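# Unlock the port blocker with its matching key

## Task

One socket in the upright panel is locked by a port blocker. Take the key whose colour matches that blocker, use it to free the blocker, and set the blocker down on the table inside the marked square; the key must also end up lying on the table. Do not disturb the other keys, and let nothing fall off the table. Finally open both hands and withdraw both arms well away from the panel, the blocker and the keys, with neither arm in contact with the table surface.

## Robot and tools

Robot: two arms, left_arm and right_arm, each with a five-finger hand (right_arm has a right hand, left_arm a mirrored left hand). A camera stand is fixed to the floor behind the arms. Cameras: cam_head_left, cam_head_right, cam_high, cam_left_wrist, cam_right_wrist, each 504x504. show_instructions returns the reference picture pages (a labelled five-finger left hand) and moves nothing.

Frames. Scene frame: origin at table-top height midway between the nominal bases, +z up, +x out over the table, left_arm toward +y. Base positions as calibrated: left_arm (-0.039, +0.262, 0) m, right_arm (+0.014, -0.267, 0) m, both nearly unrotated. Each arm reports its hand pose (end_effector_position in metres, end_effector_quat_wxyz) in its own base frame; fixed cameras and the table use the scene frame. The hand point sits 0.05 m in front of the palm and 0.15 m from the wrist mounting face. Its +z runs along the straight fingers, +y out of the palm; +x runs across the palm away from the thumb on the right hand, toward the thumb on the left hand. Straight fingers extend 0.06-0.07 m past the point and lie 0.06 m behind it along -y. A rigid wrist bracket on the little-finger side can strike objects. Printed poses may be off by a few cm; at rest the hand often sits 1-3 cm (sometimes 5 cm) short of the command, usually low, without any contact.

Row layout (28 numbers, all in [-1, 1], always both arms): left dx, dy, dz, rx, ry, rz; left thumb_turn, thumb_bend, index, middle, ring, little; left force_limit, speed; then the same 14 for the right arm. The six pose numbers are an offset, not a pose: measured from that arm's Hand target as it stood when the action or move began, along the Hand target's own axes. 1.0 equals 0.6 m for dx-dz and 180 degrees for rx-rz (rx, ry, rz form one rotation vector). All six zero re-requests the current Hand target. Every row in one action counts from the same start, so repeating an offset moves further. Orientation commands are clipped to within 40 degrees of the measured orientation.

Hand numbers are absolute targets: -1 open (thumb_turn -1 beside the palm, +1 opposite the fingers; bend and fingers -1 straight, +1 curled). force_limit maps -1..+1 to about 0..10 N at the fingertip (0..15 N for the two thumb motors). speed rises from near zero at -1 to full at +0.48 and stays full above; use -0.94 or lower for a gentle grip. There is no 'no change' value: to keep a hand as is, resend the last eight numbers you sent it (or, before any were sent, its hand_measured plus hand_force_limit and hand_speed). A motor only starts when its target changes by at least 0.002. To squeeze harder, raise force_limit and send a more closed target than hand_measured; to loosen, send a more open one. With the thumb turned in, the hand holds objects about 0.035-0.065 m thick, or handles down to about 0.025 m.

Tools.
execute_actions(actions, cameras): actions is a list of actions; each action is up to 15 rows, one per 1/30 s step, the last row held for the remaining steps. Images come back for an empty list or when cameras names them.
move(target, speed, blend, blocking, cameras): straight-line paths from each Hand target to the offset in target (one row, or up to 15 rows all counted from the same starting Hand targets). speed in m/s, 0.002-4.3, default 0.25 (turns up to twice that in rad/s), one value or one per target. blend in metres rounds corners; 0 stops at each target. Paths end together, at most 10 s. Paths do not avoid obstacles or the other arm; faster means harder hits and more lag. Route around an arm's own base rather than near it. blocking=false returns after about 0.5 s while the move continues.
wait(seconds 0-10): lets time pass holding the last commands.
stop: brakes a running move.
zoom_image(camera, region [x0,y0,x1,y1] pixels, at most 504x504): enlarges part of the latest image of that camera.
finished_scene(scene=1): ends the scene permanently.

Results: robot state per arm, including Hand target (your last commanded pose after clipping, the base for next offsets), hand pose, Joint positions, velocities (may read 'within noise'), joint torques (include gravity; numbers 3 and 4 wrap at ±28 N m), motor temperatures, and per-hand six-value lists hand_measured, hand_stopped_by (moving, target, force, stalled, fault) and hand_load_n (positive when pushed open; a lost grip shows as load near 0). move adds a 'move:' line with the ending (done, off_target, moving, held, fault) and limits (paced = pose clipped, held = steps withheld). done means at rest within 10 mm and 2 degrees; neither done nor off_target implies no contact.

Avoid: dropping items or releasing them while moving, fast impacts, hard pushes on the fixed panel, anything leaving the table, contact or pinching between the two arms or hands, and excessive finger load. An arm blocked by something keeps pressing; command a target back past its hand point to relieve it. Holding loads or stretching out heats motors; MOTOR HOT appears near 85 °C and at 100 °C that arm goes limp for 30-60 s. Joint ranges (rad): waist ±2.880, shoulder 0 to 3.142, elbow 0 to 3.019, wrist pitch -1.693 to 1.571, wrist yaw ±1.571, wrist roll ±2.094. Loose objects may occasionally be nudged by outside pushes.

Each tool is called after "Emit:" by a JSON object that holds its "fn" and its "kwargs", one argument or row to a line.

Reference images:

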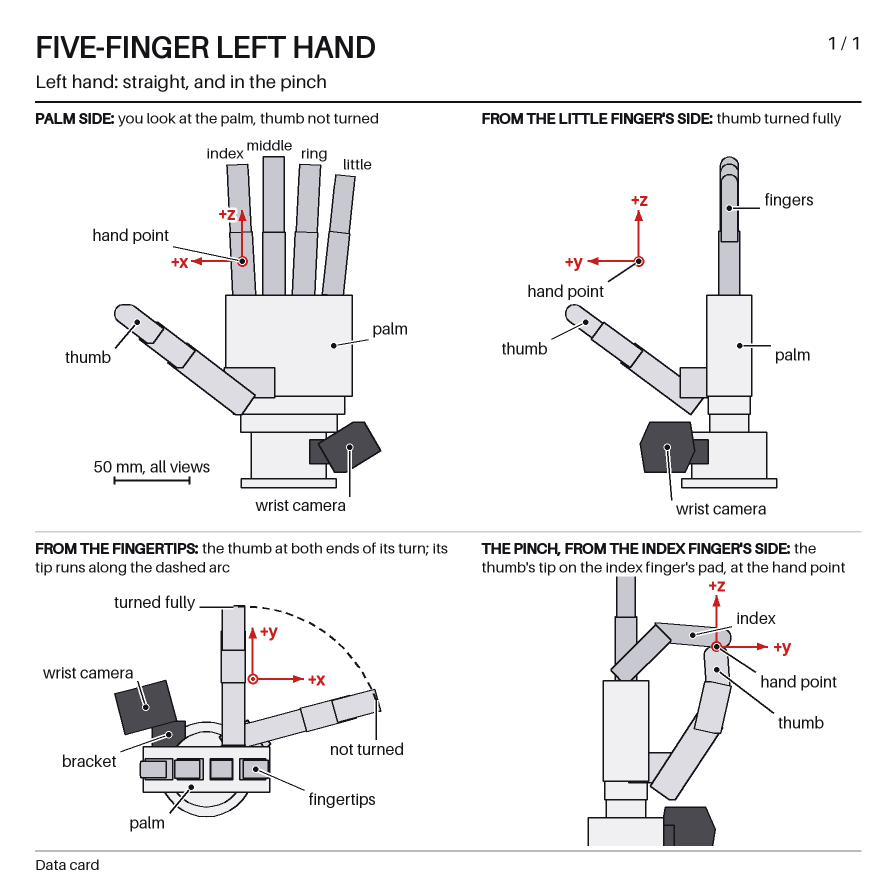

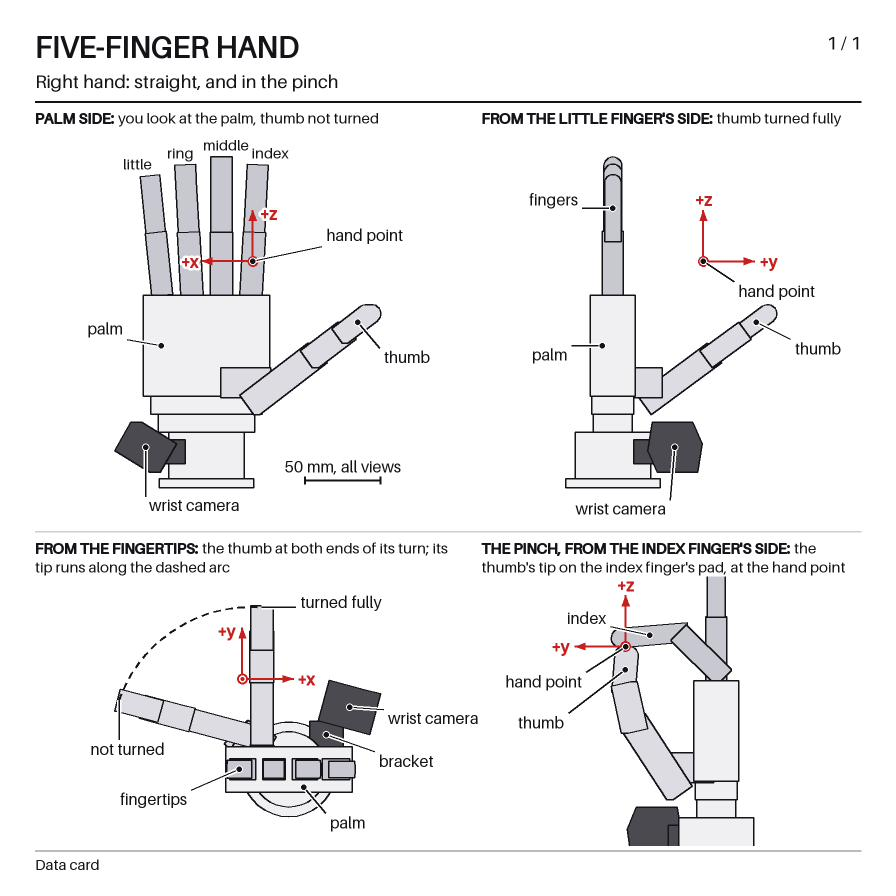

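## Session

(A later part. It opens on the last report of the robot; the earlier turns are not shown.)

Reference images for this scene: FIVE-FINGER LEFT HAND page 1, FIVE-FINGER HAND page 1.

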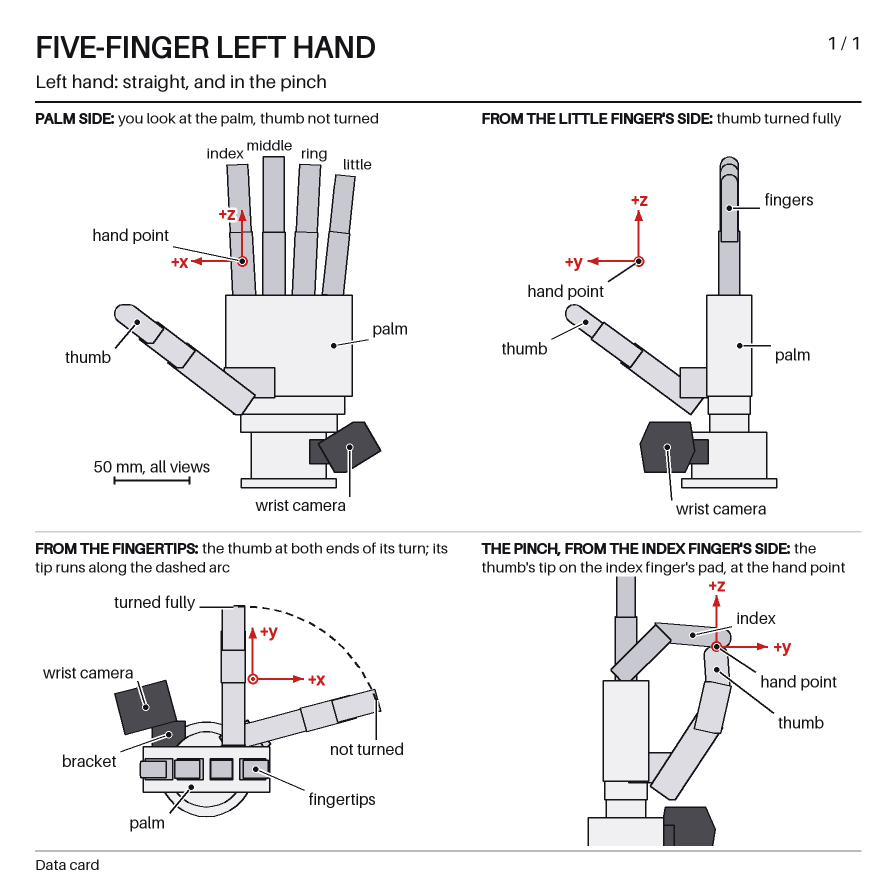

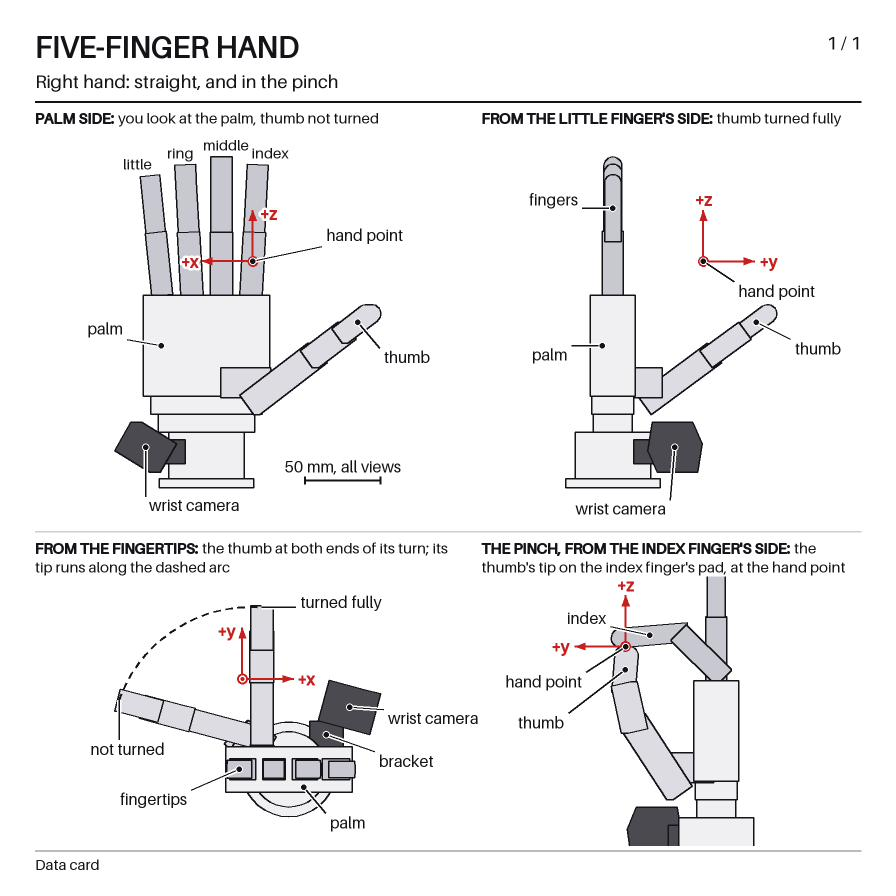

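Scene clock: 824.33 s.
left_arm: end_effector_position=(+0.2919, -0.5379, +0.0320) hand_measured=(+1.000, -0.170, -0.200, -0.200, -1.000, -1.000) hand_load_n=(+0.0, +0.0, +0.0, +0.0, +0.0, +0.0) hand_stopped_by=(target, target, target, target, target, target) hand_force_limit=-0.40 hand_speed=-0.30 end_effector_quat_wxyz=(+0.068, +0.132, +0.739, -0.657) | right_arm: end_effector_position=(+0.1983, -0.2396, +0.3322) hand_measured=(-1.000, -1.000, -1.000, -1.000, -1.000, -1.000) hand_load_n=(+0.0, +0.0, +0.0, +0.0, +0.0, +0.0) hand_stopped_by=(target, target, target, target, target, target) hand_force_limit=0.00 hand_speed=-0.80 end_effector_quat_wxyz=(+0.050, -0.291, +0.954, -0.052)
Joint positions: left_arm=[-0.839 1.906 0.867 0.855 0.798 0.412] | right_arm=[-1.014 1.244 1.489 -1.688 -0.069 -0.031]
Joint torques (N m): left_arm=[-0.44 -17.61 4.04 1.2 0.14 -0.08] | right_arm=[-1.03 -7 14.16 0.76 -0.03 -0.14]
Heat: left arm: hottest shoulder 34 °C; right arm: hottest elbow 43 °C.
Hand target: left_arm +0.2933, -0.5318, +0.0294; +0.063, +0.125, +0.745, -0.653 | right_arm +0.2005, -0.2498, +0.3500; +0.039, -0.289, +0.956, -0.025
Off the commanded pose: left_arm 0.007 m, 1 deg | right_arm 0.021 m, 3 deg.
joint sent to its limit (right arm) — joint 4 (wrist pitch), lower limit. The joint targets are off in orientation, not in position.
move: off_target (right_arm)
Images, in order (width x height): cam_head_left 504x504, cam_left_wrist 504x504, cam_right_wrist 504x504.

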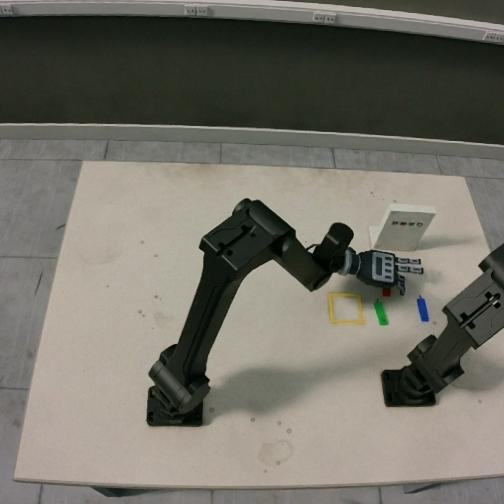

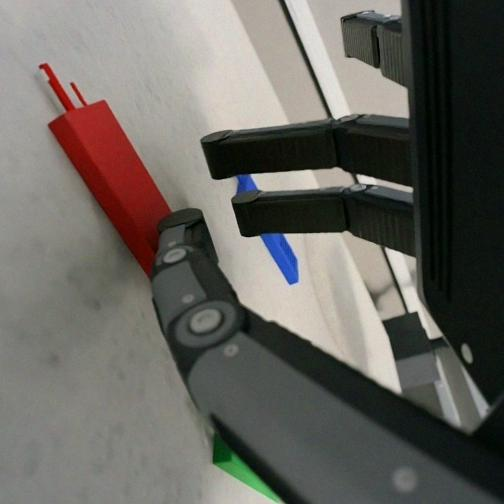

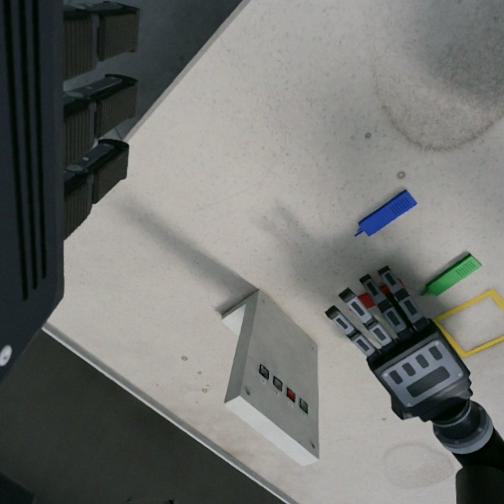

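Emit:
{"fn": "move", "kwargs": {
  "target": [
    [-0.0064,-0.0239,-0.0035,0,0,0,1,-0.17,-0.2,-0.2,-1,-1,-0.4,-0.3, 0,0,0,0,0,0,-1,-1,-1,-1,-1,-1,0,-0.8],
    [-0.0105,-0.0195,-0.0262,0,0,0,1,-0.17,-0.2,-0.2,-1,-1,-0.4,-0.3, 0,0,0,0,0,0,-1,-1,-1,-1,-1,-1,0,-0.8]
  ],
  "speed": 0.05,
  "cameras": ["cam_left_wrist","cam_right_wrist","cam_head_left"]
}}

Emit:
{"fn": "zoom_image", "kwargs": {
  "camera": "cam_left_wrist",
  "region": [20, 80, 270, 330]
}}

Emit:
{"fn": "zoom_image", "kwargs": {
  "camera": "cam_head_left",
  "region": [375, 260, 425, 310]
}}

Emit:
{"fn": "zoom_image", "kwargs": {
  "camera": "cam_right_wrist",
  "region": [320, 240, 420, 340]
}}

Scene clock: 837.20 s.
left_arm: end_effector_position=(+0.2966, -0.5236, +0.0468) hand_measured=(+1.000, -0.170, -0.200, -0.200, -1.000, -1.000) hand_load_n=(+0.0, +0.0, +0.0, +0.0, +0.0, +0.0) hand_stopped_by=(target, target, target, target, target, target) hand_force_limit=-0.40 hand_speed=-0.30 end_effector_quat_wxyz=(+0.065, +0.128, +0.741, -0.656) | right_arm: end_effector_position=(+0.1983, -0.2396, +0.3322) hand_measured=(-1.000, -1.000, -1.000, -1.000, -1.000, -1.000) hand_load_n=(+0.0, +0.0, +0.0, +0.0, +0.0, +0.0) hand_stopped_by=(target, target, target, target, target, target) hand_force_limit=0.00 hand_speed=-0.80 end_effector_quat_wxyz=(+0.050, -0.291, +0.954, -0.052)
Joint positions: left_arm=[-0.811 1.855 0.848 0.815 0.823 0.412] | right_arm=[-1.014 1.244 1.489 -1.688 -0.069 -0.031]
Joint torques (N m): left_arm=[-0.56 -17.08 4.21 1.36 0.15 0.01] | right_arm=[-0.67 -5.83 14.11 0.54 -0.06 -0.17]
Heat: left arm: hottest shoulder 35 °C; right arm: hottest elbow 43 °C.
Hand target: left_arm +0.2973, -0.5183, +0.0444; +0.063, +0.125, +0.745, -0.653 | right_arm +0.2005, -0.2498, +0.3500; +0.039, -0.289, +0.956, -0.025
Off the commanded pose: left_arm 0.006 m, 1 deg | right_arm 0.021 m, 3 deg.
joint sent to its limit (right arm) — joint 4 (wrist pitch), lower limit. The joint targets are off in orientation, not in position.
move: off_target (right_arm)
Images, in order (width x height): cam_head_left 504x504, cam_left_wrist 504x504, cam_right_wrist 504x504.

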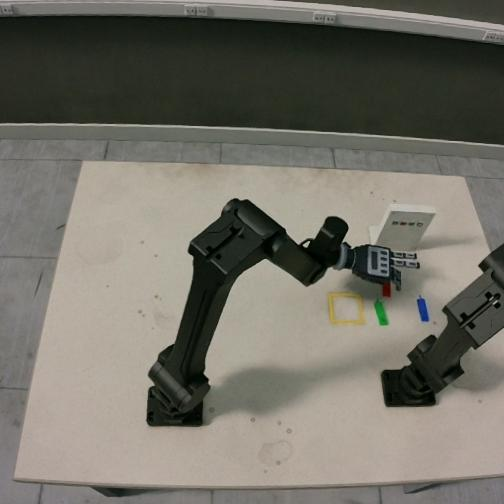

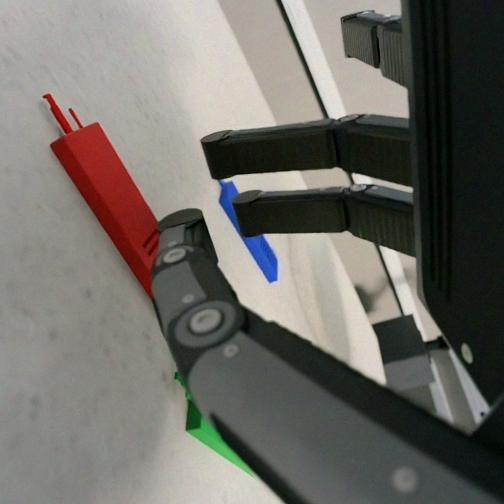

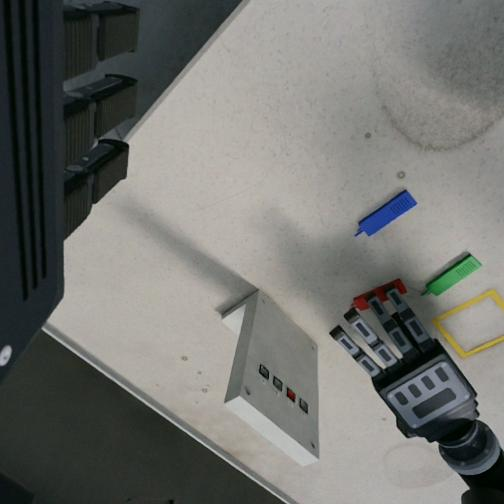

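Scaled by 2.016 from the camera's 504x504 image, which has a finer 720x720 frame.

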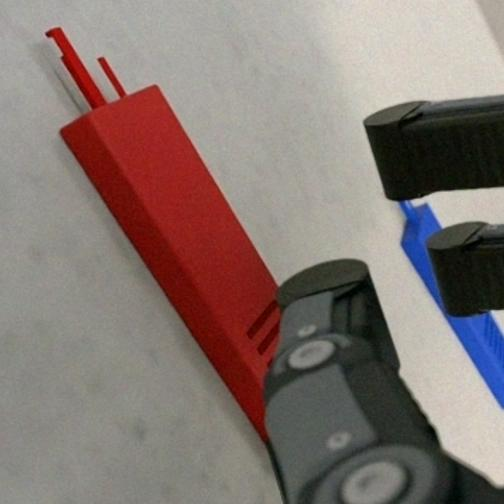

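Scaled by 10.080 from the camera's 504x504 image, which has a finer 720x720 frame.

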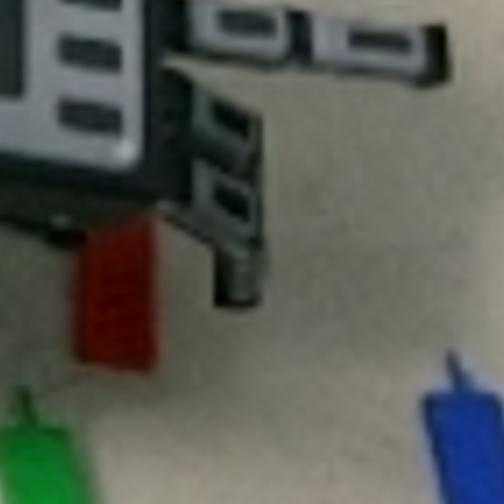

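Scaled by 5.040 from the camera's 504x504 image, which has a finer 720x720 frame.

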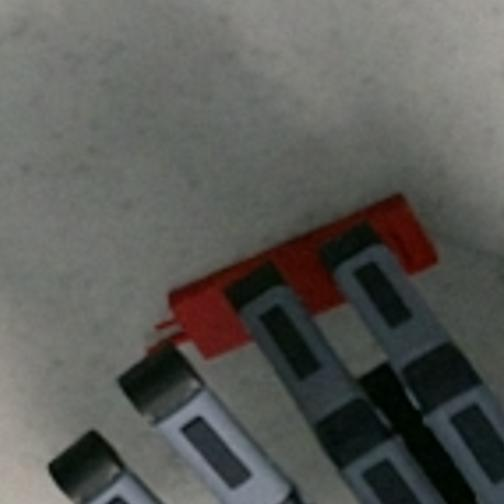

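Emit:
{"fn": "move", "kwargs": {
  "target": [0.0090,0.0346,0.0084,0,0,0,1,-0.17,-0.2,-0.2,-1,-1,-0.4,-0.3, 0,0,0,0,0,0,-1,-1,-1,-1,-1,-1,0,-0.8],
  "speed": 0.04,
  "cameras": ["cam_left_wrist","cam_right_wrist","cam_head_left"]
}}

Emit:
{"fn": "zoom_image", "kwargs": {
  "camera": "cam_left_wrist",
  "region": [20, 80, 270, 330]
}}

Emit:
{"fn": "zoom_image", "kwargs": {
  "camera": "cam_head_left",
  "region": [375, 260, 425, 310]
}}

Emit:
{"fn": "zoom_image", "kwargs": {
  "camera": "cam_right_wrist",
  "region": [320, 240, 420, 340]
}}

Scene clock: 847.33 s.
left_arm: end_effector_position=(+0.2960, -0.5230, +0.0309) hand_measured=(+1.000, -0.170, -0.200, -0.200, -1.000, -1.000) hand_load_n=(+0.5, +0.0, +0.0, +0.0, +0.0, +0.0) hand_stopped_by=(target, target, target, target, target, target) hand_force_limit=-0.40 hand_speed=-0.30 end_effector_quat_wxyz=(+0.061, +0.125, +0.744, -0.653) | right_arm: end_effector_position=(+0.1983, -0.2396, +0.3322) hand_measured=(-1.000, -1.000, -1.000, -1.000, -1.000, -1.000) hand_load_n=(+0.0, +0.0, +0.0, +0.0, +0.0, +0.0) hand_stopped_by=(target, target, target, target, target, target) hand_force_limit=0.00 hand_speed=-0.80 end_effector_quat_wxyz=(+0.050, -0.291, +0.954, -0.052)
Joint positions: left_arm=[-0.811 1.891 0.848 0.838 0.823 0.412] | right_arm=[-1.014 1.244 1.489 -1.688 -0.069 -0.031]
Joint torques (N m): left_arm=[-0.85 -15.15 4.12 2.62 0.06 0] | right_arm=[-1.49 -5.95 14.34 0.66 -0.1 -0.08]
Heat: left arm: hottest shoulder 36 °C; right arm: hottest elbow 43 °C.
Hand target: left_arm +0.2973, -0.5203, +0.0223; +0.063, +0.125, +0.745, -0.653 | right_arm +0.2005, -0.2498, +0.3500; +0.039, -0.289, +0.956, -0.025
Off the commanded pose: left_arm 0.009 m, 0 deg | right_arm 0.021 m, 3 deg.
joint sent to its limit (right arm) — joint 4 (wrist pitch), lower limit. The joint targets are off in orientation, not in position.
move: off_target (right_arm)
Images, in order (width x height): cam_head_left 504x504, cam_left_wrist 504x504, cam_right_wrist 504x504.

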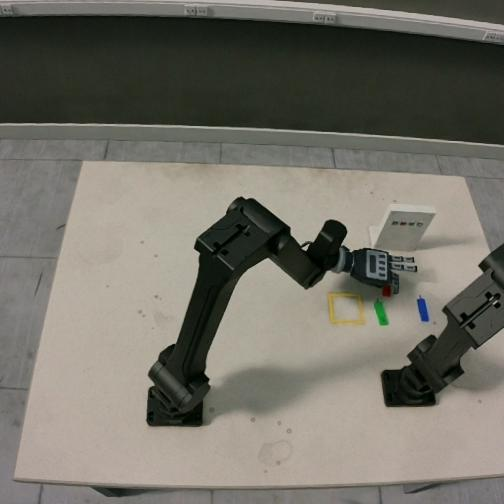

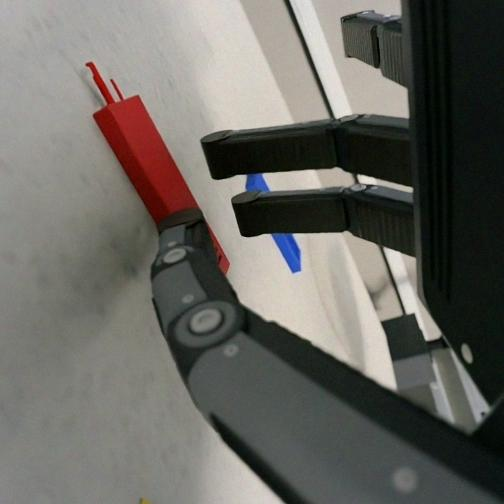

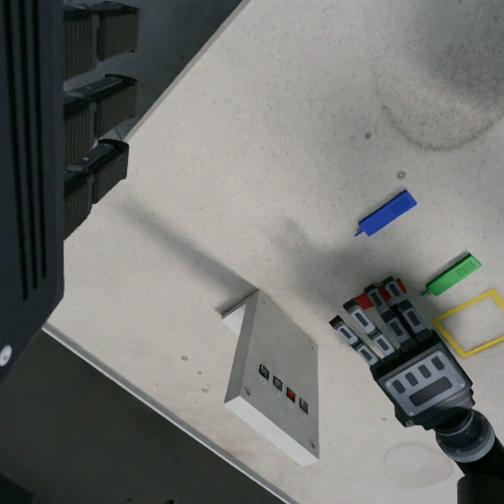

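Scaled by 2.016 from the camera's 504x504 image, which has a finer 720x720 frame.

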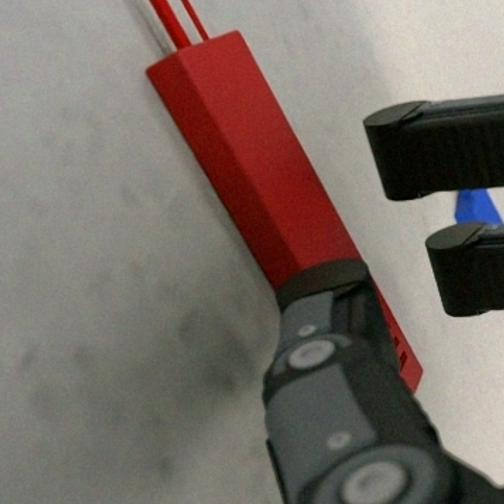

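Scaled by 10.080 from the camera's 504x504 image, which has a finer 720x720 frame.

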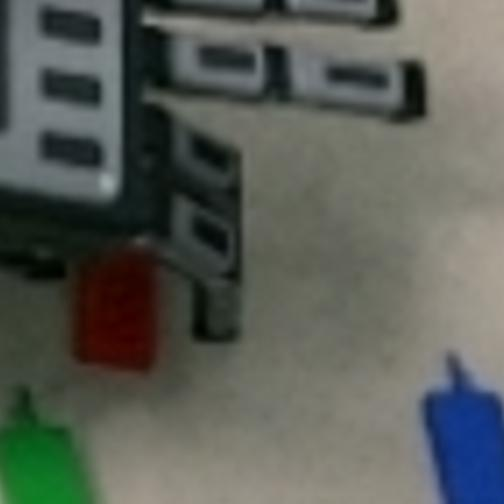

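Scaled by 5.040 from the camera's 504x504 image, which has a finer 720x720 frame.

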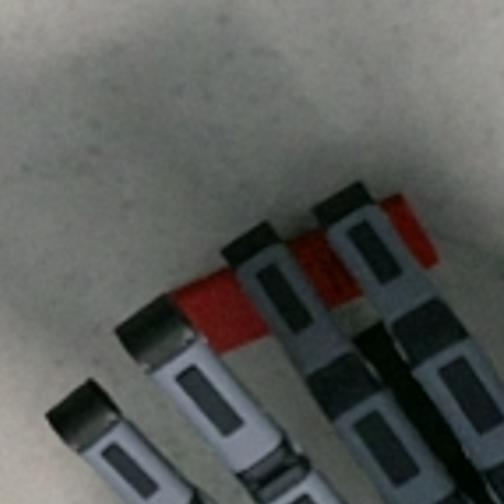

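Emit:
{"fn": "move", "kwargs": {
  "target": [0.0019,0.0072,0.001,0,0,0,1,-0.17,-0.2,-0.2,-1,-1,-0.4,-0.3, 0,0,0,0,0,0,-1,-1,-1,-1,-1,-1,0,-0.8],
  "speed": 0.04,
  "cameras": ["cam_left_wrist"]
}}

Emit:
{"fn": "zoom_image", "kwargs": {
  "camera": "cam_left_wrist",
  "region": [20, 80, 270, 330]
}}

Scene clock: 853.23 s.
left_arm: end_effector_position=(+0.2963, -0.5232, +0.0279) hand_measured=(+1.000, -0.170, -0.200, -0.200, -1.000, -1.000) hand_load_n=(+0.0, +0.0, +0.0, -0.5, +0.0, +0.0) hand_stopped_by=(target, target, target, target, target, target) hand_force_limit=-0.40 hand_speed=-0.30 end_effector_quat_wxyz=(+0.062, +0.126, +0.743, -0.654) | right_arm: end_effector_position=(+0.1983, -0.2396, +0.3322) hand_measured=(-1.000, -1.000, -1.000, -1.000, -1.000, -1.000) hand_load_n=(+0.0, +0.0, +0.0, +0.0, +0.0, +0.0) hand_stopped_by=(target, target, target, target, target, target) hand_force_limit=0.00 hand_speed=-0.80 end_effector_quat_wxyz=(+0.050, -0.291, +0.954, -0.052)
Joint positions: left_arm=[-0.811 1.9 0.848 0.85 0.823 0.412] | right_arm=[-1.014 1.244 1.489 -1.688 -0.069 -0.031]
Joint torques (N m): left_arm=[-0.73 -14.92 4.1 2.54 0.06 0] | right_arm=[-1.49 -7.65 14.23 0.51 -0.04 -0.09]
Heat: left arm: hottest shoulder 36 °C; right arm: hottest elbow 43 °C.
Hand target: left_arm +0.2973, -0.5203, +0.0179; +0.063, +0.125, +0.745, -0.653 | right_arm +0.2005, -0.2498, +0.3500; +0.039, -0.289, +0.956, -0.025
Off the commanded pose: left_arm 0.011 m, 0 deg | right_arm 0.021 m, 3 deg.
joint sent to its limit (right arm) — joint 4 (wrist pitch), lower limit. The joint targets are off in orientation, not in position.
move: off_target (left_arm, right_arm)
Images, in order (width x height): cam_left_wrist 504x504.

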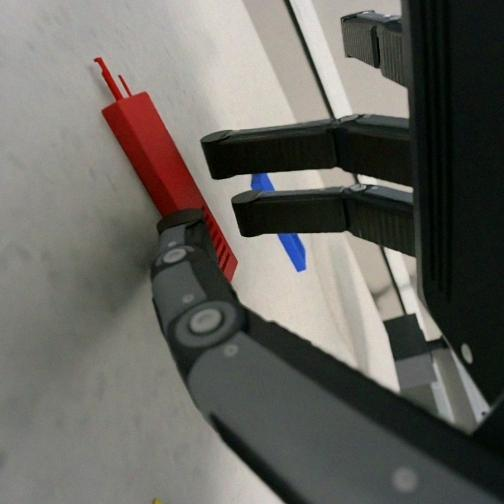

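Scaled by 2.016 from the camera's 504x504 image, which has a finer 720x720 frame.

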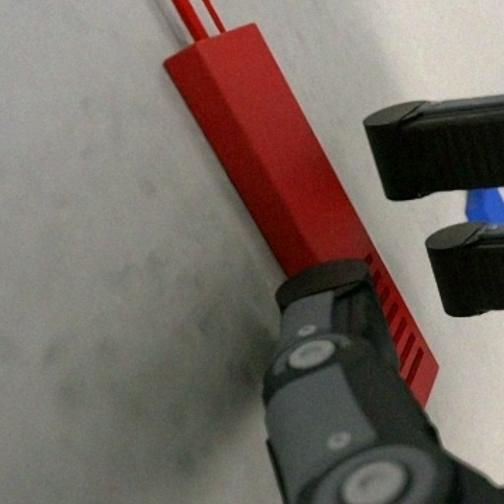

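Emit:
{"fn": "move", "kwargs": {
  "target": [0.0013,0.0048,0.0007,0,0,0,1,-0.13,-0.2,-0.2,-1,-1,-0.4,-0.5, 0,0,0,0,0,0,-1,-1,-1,-1,-1,-1,0,-0.8],
  "speed": 0.04,
  "cameras": ["cam_left_wrist"]
}}

Scene clock: 863.10 s.
left_arm: end_effector_position=(+0.2963, -0.5233, +0.0251) hand_measured=(+1.000, -0.130, -0.200, -0.200, -1.000, -1.000) hand_load_n=(+0.0, +0.5, +0.0, +0.0, +0.0, +0.0) hand_stopped_by=(target, target, target, target, target, target) hand_force_limit=-0.40 hand_speed=-0.50 end_effector_quat_wxyz=(+0.062, +0.126, +0.743, -0.654) | right_arm: end_effector_position=(+0.1983, -0.2396, +0.3322) hand_measured=(-1.000, -1.000, -1.000, -1.000, -1.000, -1.000) hand_load_n=(+0.0, +0.0, +0.0, +0.0, +0.0, +0.0) hand_stopped_by=(target, target, target, target, target, target) hand_force_limit=0.00 hand_speed=-0.80 end_effector_quat_wxyz=(+0.050, -0.291, +0.954, -0.052)
Joint positions: left_arm=[-0.811 1.908 0.848 0.858 0.823 0.412] | right_arm=[-1.014 1.244 1.489 -1.688 -0.069 -0.031]
Joint torques (N m): left_arm=[-0.67 -15.03 4.05 2.66 0.06 0.01] | right_arm=[-1.08 -6.59 14.26 0.62 0.01 -0.05]
Heat: left arm: hottest shoulder 35 °C; right arm: hottest elbow 43 °C.
Hand target: left_arm +0.2973, -0.5203, +0.0150; +0.063, +0.125, +0.745, -0.653 | right_arm +0.2005, -0.2498, +0.3500; +0.039, -0.289, +0.956, -0.025
Off the commanded pose: left_arm 0.011 m, 0 deg | right_arm 0.021 m, 3 deg.
joint sent to its limit (right arm) — joint 4 (wrist pitch), lower limit. The joint targets are off in orientation, not in position.
move: off_target (left_arm, right_arm)
Images, in order (width x height): cam_left_wrist 504x504.

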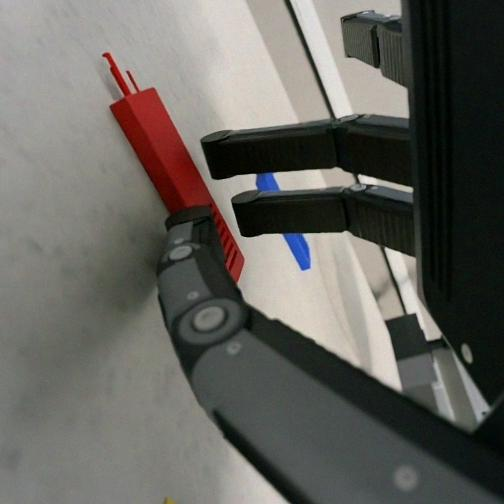

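Emit:
{"fn": "move", "kwargs": {
  "target": [-0.0021,-0.0023,0.0198,0,0,0,1,-0.13,-0.2,-0.2,-1,-1,-0.4,-0.5, 0,0,0,0,0,0,-1,-1,-1,-1,-1,-1,0,-0.8],
  "speed": 0.03,
  "cameras": ["cam_left_wrist","cam_head_left","cam_right_wrist"]
}}

Emit:
{"fn": "zoom_image", "kwargs": {
  "camera": "cam_left_wrist",
  "region": [20, 80, 270, 330]
}}

Emit:
{"fn": "zoom_image", "kwargs": {
  "camera": "cam_head_left",
  "region": [375, 260, 425, 310]
}}

Emit:
{"fn": "zoom_image", "kwargs": {
  "camera": "cam_right_wrist",
  "region": [320, 240, 420, 340]
}}

Scene clock: 869.17 s.
left_arm: end_effector_position=(+0.2977, -0.5232, +0.0225) hand_measured=(+1.000, -0.130, -0.200, -0.200, -1.000, -1.000) hand_load_n=(+0.5, -1.5, +0.0, +0.0, +0.0, +0.0) hand_stopped_by=(target, target, target, target, target, target) hand_force_limit=-0.40 hand_speed=-0.50 end_effector_quat_wxyz=(+0.064, +0.122, +0.745, -0.652) | right_arm: end_effector_position=(+0.1983, -0.2396, +0.3322) hand_measured=(-1.000, -1.000, -1.000, -1.000, -1.000, -1.000) hand_load_n=(+0.0, -0.5, +0.0, +0.0, +0.0, +0.0) hand_stopped_by=(target, target, target, target, target, target) hand_force_limit=0.00 hand_speed=-0.80 end_effector_quat_wxyz=(+0.050, -0.291, +0.954, -0.052)
Joint positions: left_arm=[-0.811 1.912 0.848 0.858 0.813 0.412] | right_arm=[-1.014 1.244 1.489 -1.688 -0.069 -0.031]
Joint torques (N m): left_arm=[-1.79 -14.1 5.91 2.26 -0.17 -0.06] | right_arm=[-0.44 -6.59 14.38 0.66 -0.08 -0.1]
Heat: left arm: hottest shoulder 35 °C; right arm: hottest elbow 44 °C.
Hand target: left_arm +0.2974, -0.5322, +0.0148; +0.063, +0.125, +0.745, -0.653 | right_arm +0.2005, -0.2498, +0.3500; +0.039, -0.289, +0.956, -0.025
Off the commanded pose: left_arm 0.012 m, 0 deg | right_arm 0.021 m, 3 deg.
joint sent to its limit (right arm) — joint 4 (wrist pitch), lower limit. The joint targets are off in orientation, not in position.
move: off_target (left_arm, right_arm)
Images, in order (width x height): cam_head_left 504x504, cam_left_wrist 504x504, cam_right_wrist 504x504.

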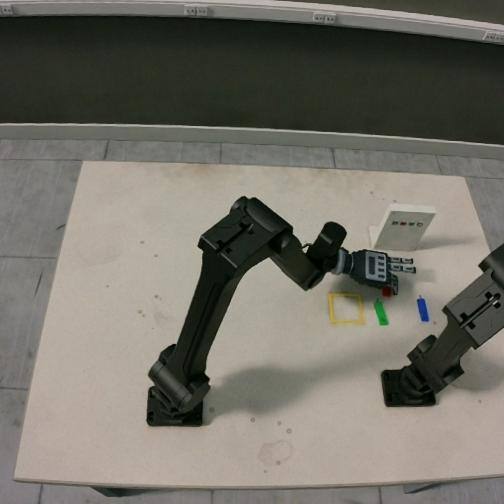

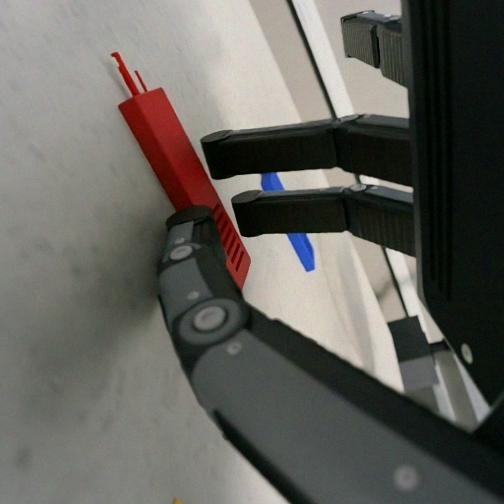

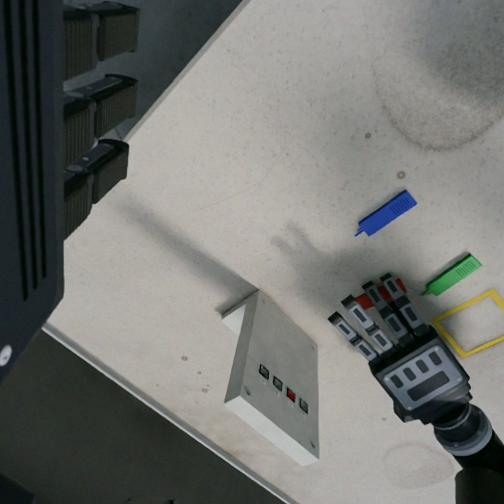

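Scaled by 2.016 from the camera's 504x504 image, which has a finer 720x720 frame.

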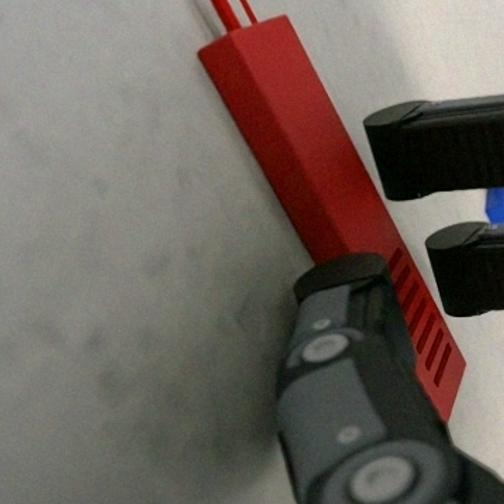

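Scaled by 10.080 from the camera's 504x504 image, which has a finer 720x720 frame.

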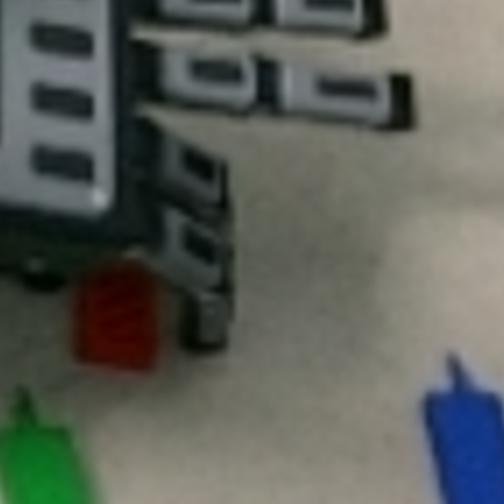

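Scaled by 5.040 from the camera's 504x504 image, which has a finer 720x720 frame.

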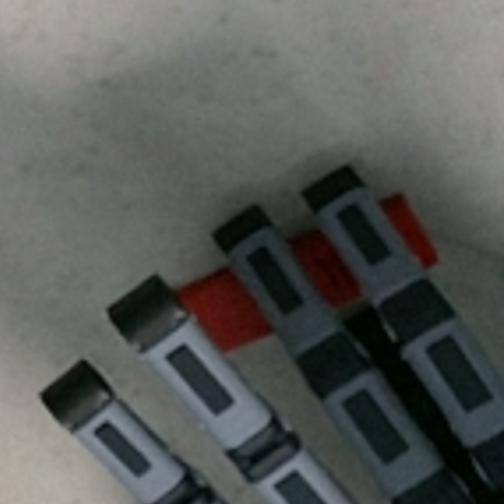

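Emit:
{"fn": "move", "kwargs": {
  "target": [-0.0027,-0.0063,0.0125,0,0,0,1,-0.13,-0.2,-0.2,-1,-1,-0.4,-0.5, 0,0,0,0,0,0,-1,-1,-1,-1,-1,-1,0,-0.8],
  "speed": 0.03,
  "cameras": ["cam_left_wrist","cam_head_left","cam_right_wrist"]
}}

Emit:
{"fn": "zoom_image", "kwargs": {
  "camera": "cam_left_wrist",
  "region": [20, 80, 270, 330]
}}

Emit:
{"fn": "zoom_image", "kwargs": {
  "camera": "cam_head_left",
  "region": [375, 260, 425, 310]
}}

Scene clock: 874.73 s.
left_arm: end_effector_position=(+0.2968, -0.5293, +0.0230) hand_measured=(+1.000, -0.130, -0.200, -0.200, -1.000, -1.000) hand_load_n=(+0.0, -0.5, +0.0, +0.0, +0.0, +0.0) hand_stopped_by=(target, target, target, target, target, target) hand_force_limit=-0.40 hand_speed=-0.50 end_effector_quat_wxyz=(+0.067, +0.123, +0.745, -0.652) | right_arm: end_effector_position=(+0.1983, -0.2396, +0.3322) hand_measured=(-1.000, -1.000, -1.000, -1.000, -1.000, -1.000) hand_load_n=(+0.0, +0.0, +0.0, +0.0, +0.0, +0.0) hand_stopped_by=(target, target, target, target, target, target) hand_force_limit=0.00 hand_speed=-0.80 end_effector_quat_wxyz=(+0.050, -0.291, +0.954, -0.052)
Joint positions: left_arm=[-0.823 1.916 0.857 0.858 0.798 0.412] | right_arm=[-1.014 1.244 1.489 -1.688 -0.069 -0.031]
Joint torques (N m): left_arm=[-1.9 -14.68 6.63 1.8 -0.07 -0.09] | right_arm=[-0.73 -6.48 14.12 0.47 -0.03 -0.07]
Heat: left arm: hottest shoulder 35 °C; right arm: hottest elbow 44 °C.
Hand target: left_arm +0.2972, -0.5402, +0.0176; +0.063, +0.125, +0.745, -0.653 | right_arm +0.2005, -0.2498, +0.3500; +0.039, -0.289, +0.956, -0.025
Off the commanded pose: left_arm 0.012 m, 1 deg | right_arm 0.021 m, 3 deg.
joint sent to its limit (right arm) — joint 4 (wrist pitch), lower limit. The joint targets are off in orientation, not in position.
move: off_target (left_arm, right_arm)
Images, in order (width x height): cam_head_left 504x504, cam_left_wrist 504x504, cam_right_wrist 504x504.

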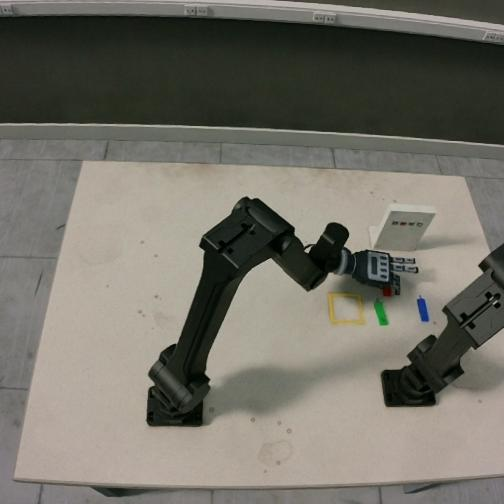

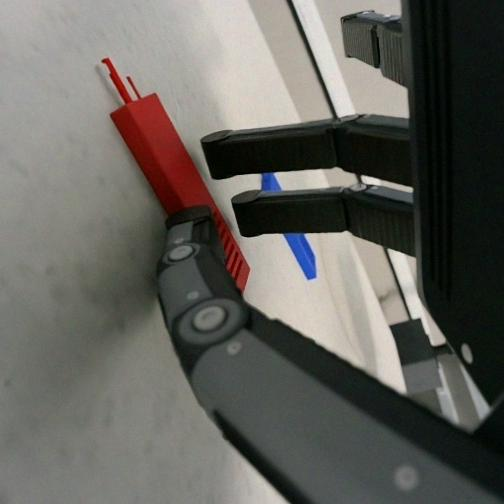

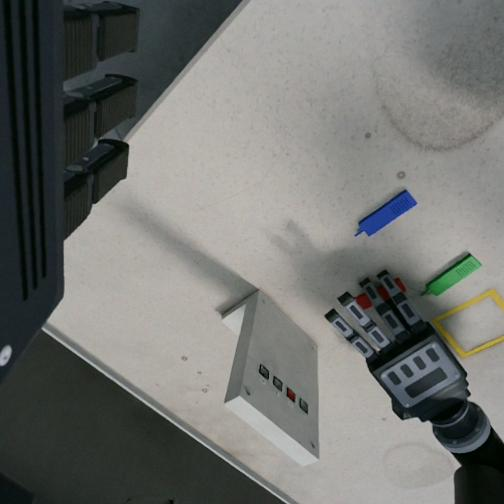

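Scaled by 2.016 from the camera's 504x504 image, which has a finer 720x720 frame.

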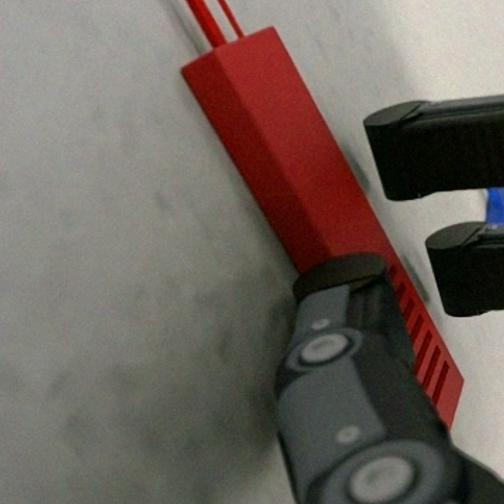

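Scaled by 10.080 from the camera's 504x504 image, which has a finer 720x720 frame.

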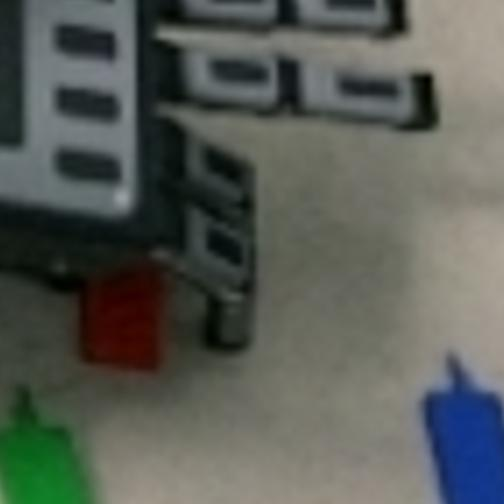

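Emit:
{"fn": "execute_actions", "kwargs": {
  "actions": [
    [[0,0,0,0,0,0,1,-0.13,0.0,0.0,-1,-1,-0.4,-0.85,0,0,0,0,0,0,-1,-1,-1,-1,-1,-1,0,-0.8]]
  ],
  "cameras": ["cam_left_wrist","cam_head_left"]
}}

Emit:
{"fn": "zoom_image", "kwargs": {
  "camera": "cam_left_wrist",
  "region": [20, 80, 270, 330]
}}

Emit:
{"fn": "zoom_image", "kwargs": {
  "camera": "cam_head_left",
  "region": [375, 260, 425, 310]
}}

Scene clock: 880.93 s.
left_arm: end_effector_position=(+0.2970, -0.5325, +0.0254) hand_measured=(+1.000, -0.132, -0.022, -0.022, -1.000, -1.000) hand_load_n=(+0.0, +3.5, +4.5, +6.0, +0.0, +0.0) hand_stopped_by=(target, target, force, force, target, target) hand_force_limit=-0.40 hand_speed=-0.85 end_effector_quat_wxyz=(+0.069, +0.125, +0.743, -0.654) | right_arm: end_effector_position=(+0.1983, -0.2396, +0.3322) hand_measured=(-1.000, -1.000, -1.000, -1.000, -1.000, -1.000) hand_load_n=(+0.0, +0.0, +0.0, +0.0, +0.0, +0.0) hand_stopped_by=(target, target, target, target, target, target) hand_force_limit=0.00 hand_speed=-0.80 end_effector_quat_wxyz=(+0.050, -0.291, +0.954, -0.052)
Joint positions: left_arm=[-0.827 1.916 0.863 0.858 0.797 0.412] | right_arm=[-1.014 1.244 1.489 -1.688 -0.069 -0.031]
Joint torques (N m): left_arm=[-1.67 -14.68 6.22 1.76 -0.04 -0.1] | right_arm=[-1.55 -7.65 14.02 0.59 -0.08 -0.13]
Heat: left arm: hottest shoulder 35 °C; right arm: hottest elbow 44 °C.
Hand target: left_arm +0.2974, -0.5404, +0.0179; +0.063, +0.125, +0.745, -0.653 | right_arm +0.2005, -0.2498, +0.3500; +0.039, -0.289, +0.956, -0.025
Off the commanded pose: left_arm 0.011 m, 1 deg | right_arm 0.021 m, 3 deg.
joint sent to its limit (right arm) — joint 4 (wrist pitch), lower limit. The joint targets are off in orientation, not in position.
Images, in order (width x height): cam_head_left 504x504, cam_left_wrist 504x504.

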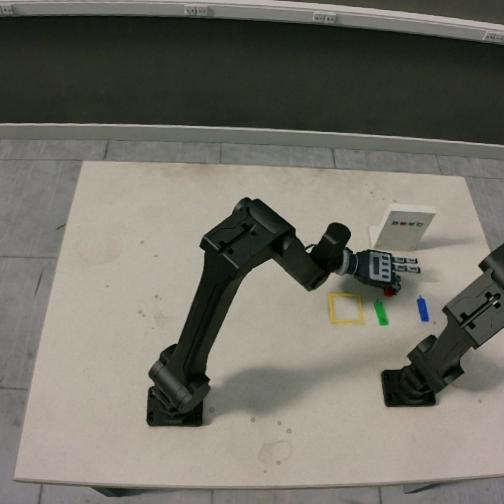

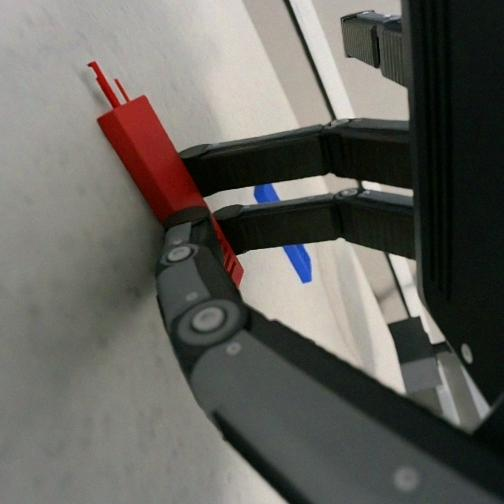

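Scaled by 2.016 from the camera's 504x504 image, which has a finer 720x720 frame.

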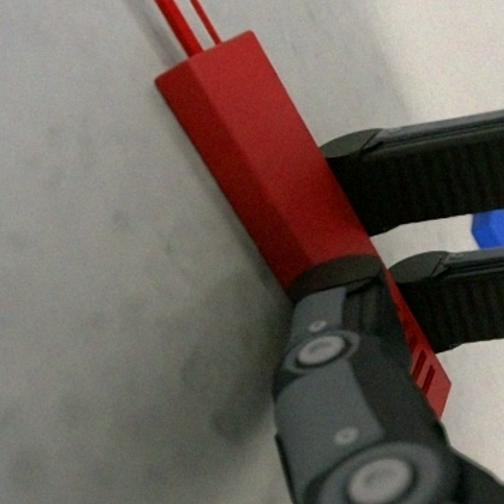

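Scaled by 10.080 from the camera's 504x504 image, which has a finer 720x720 frame.

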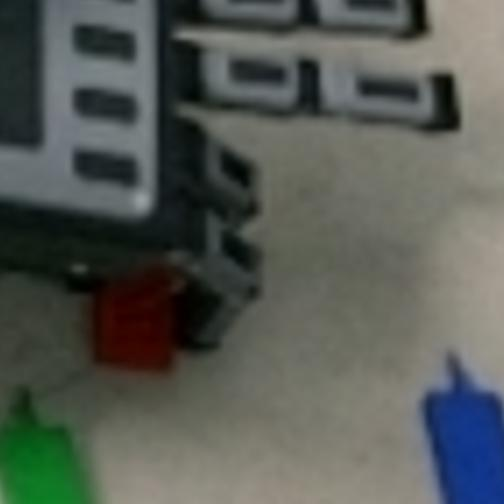

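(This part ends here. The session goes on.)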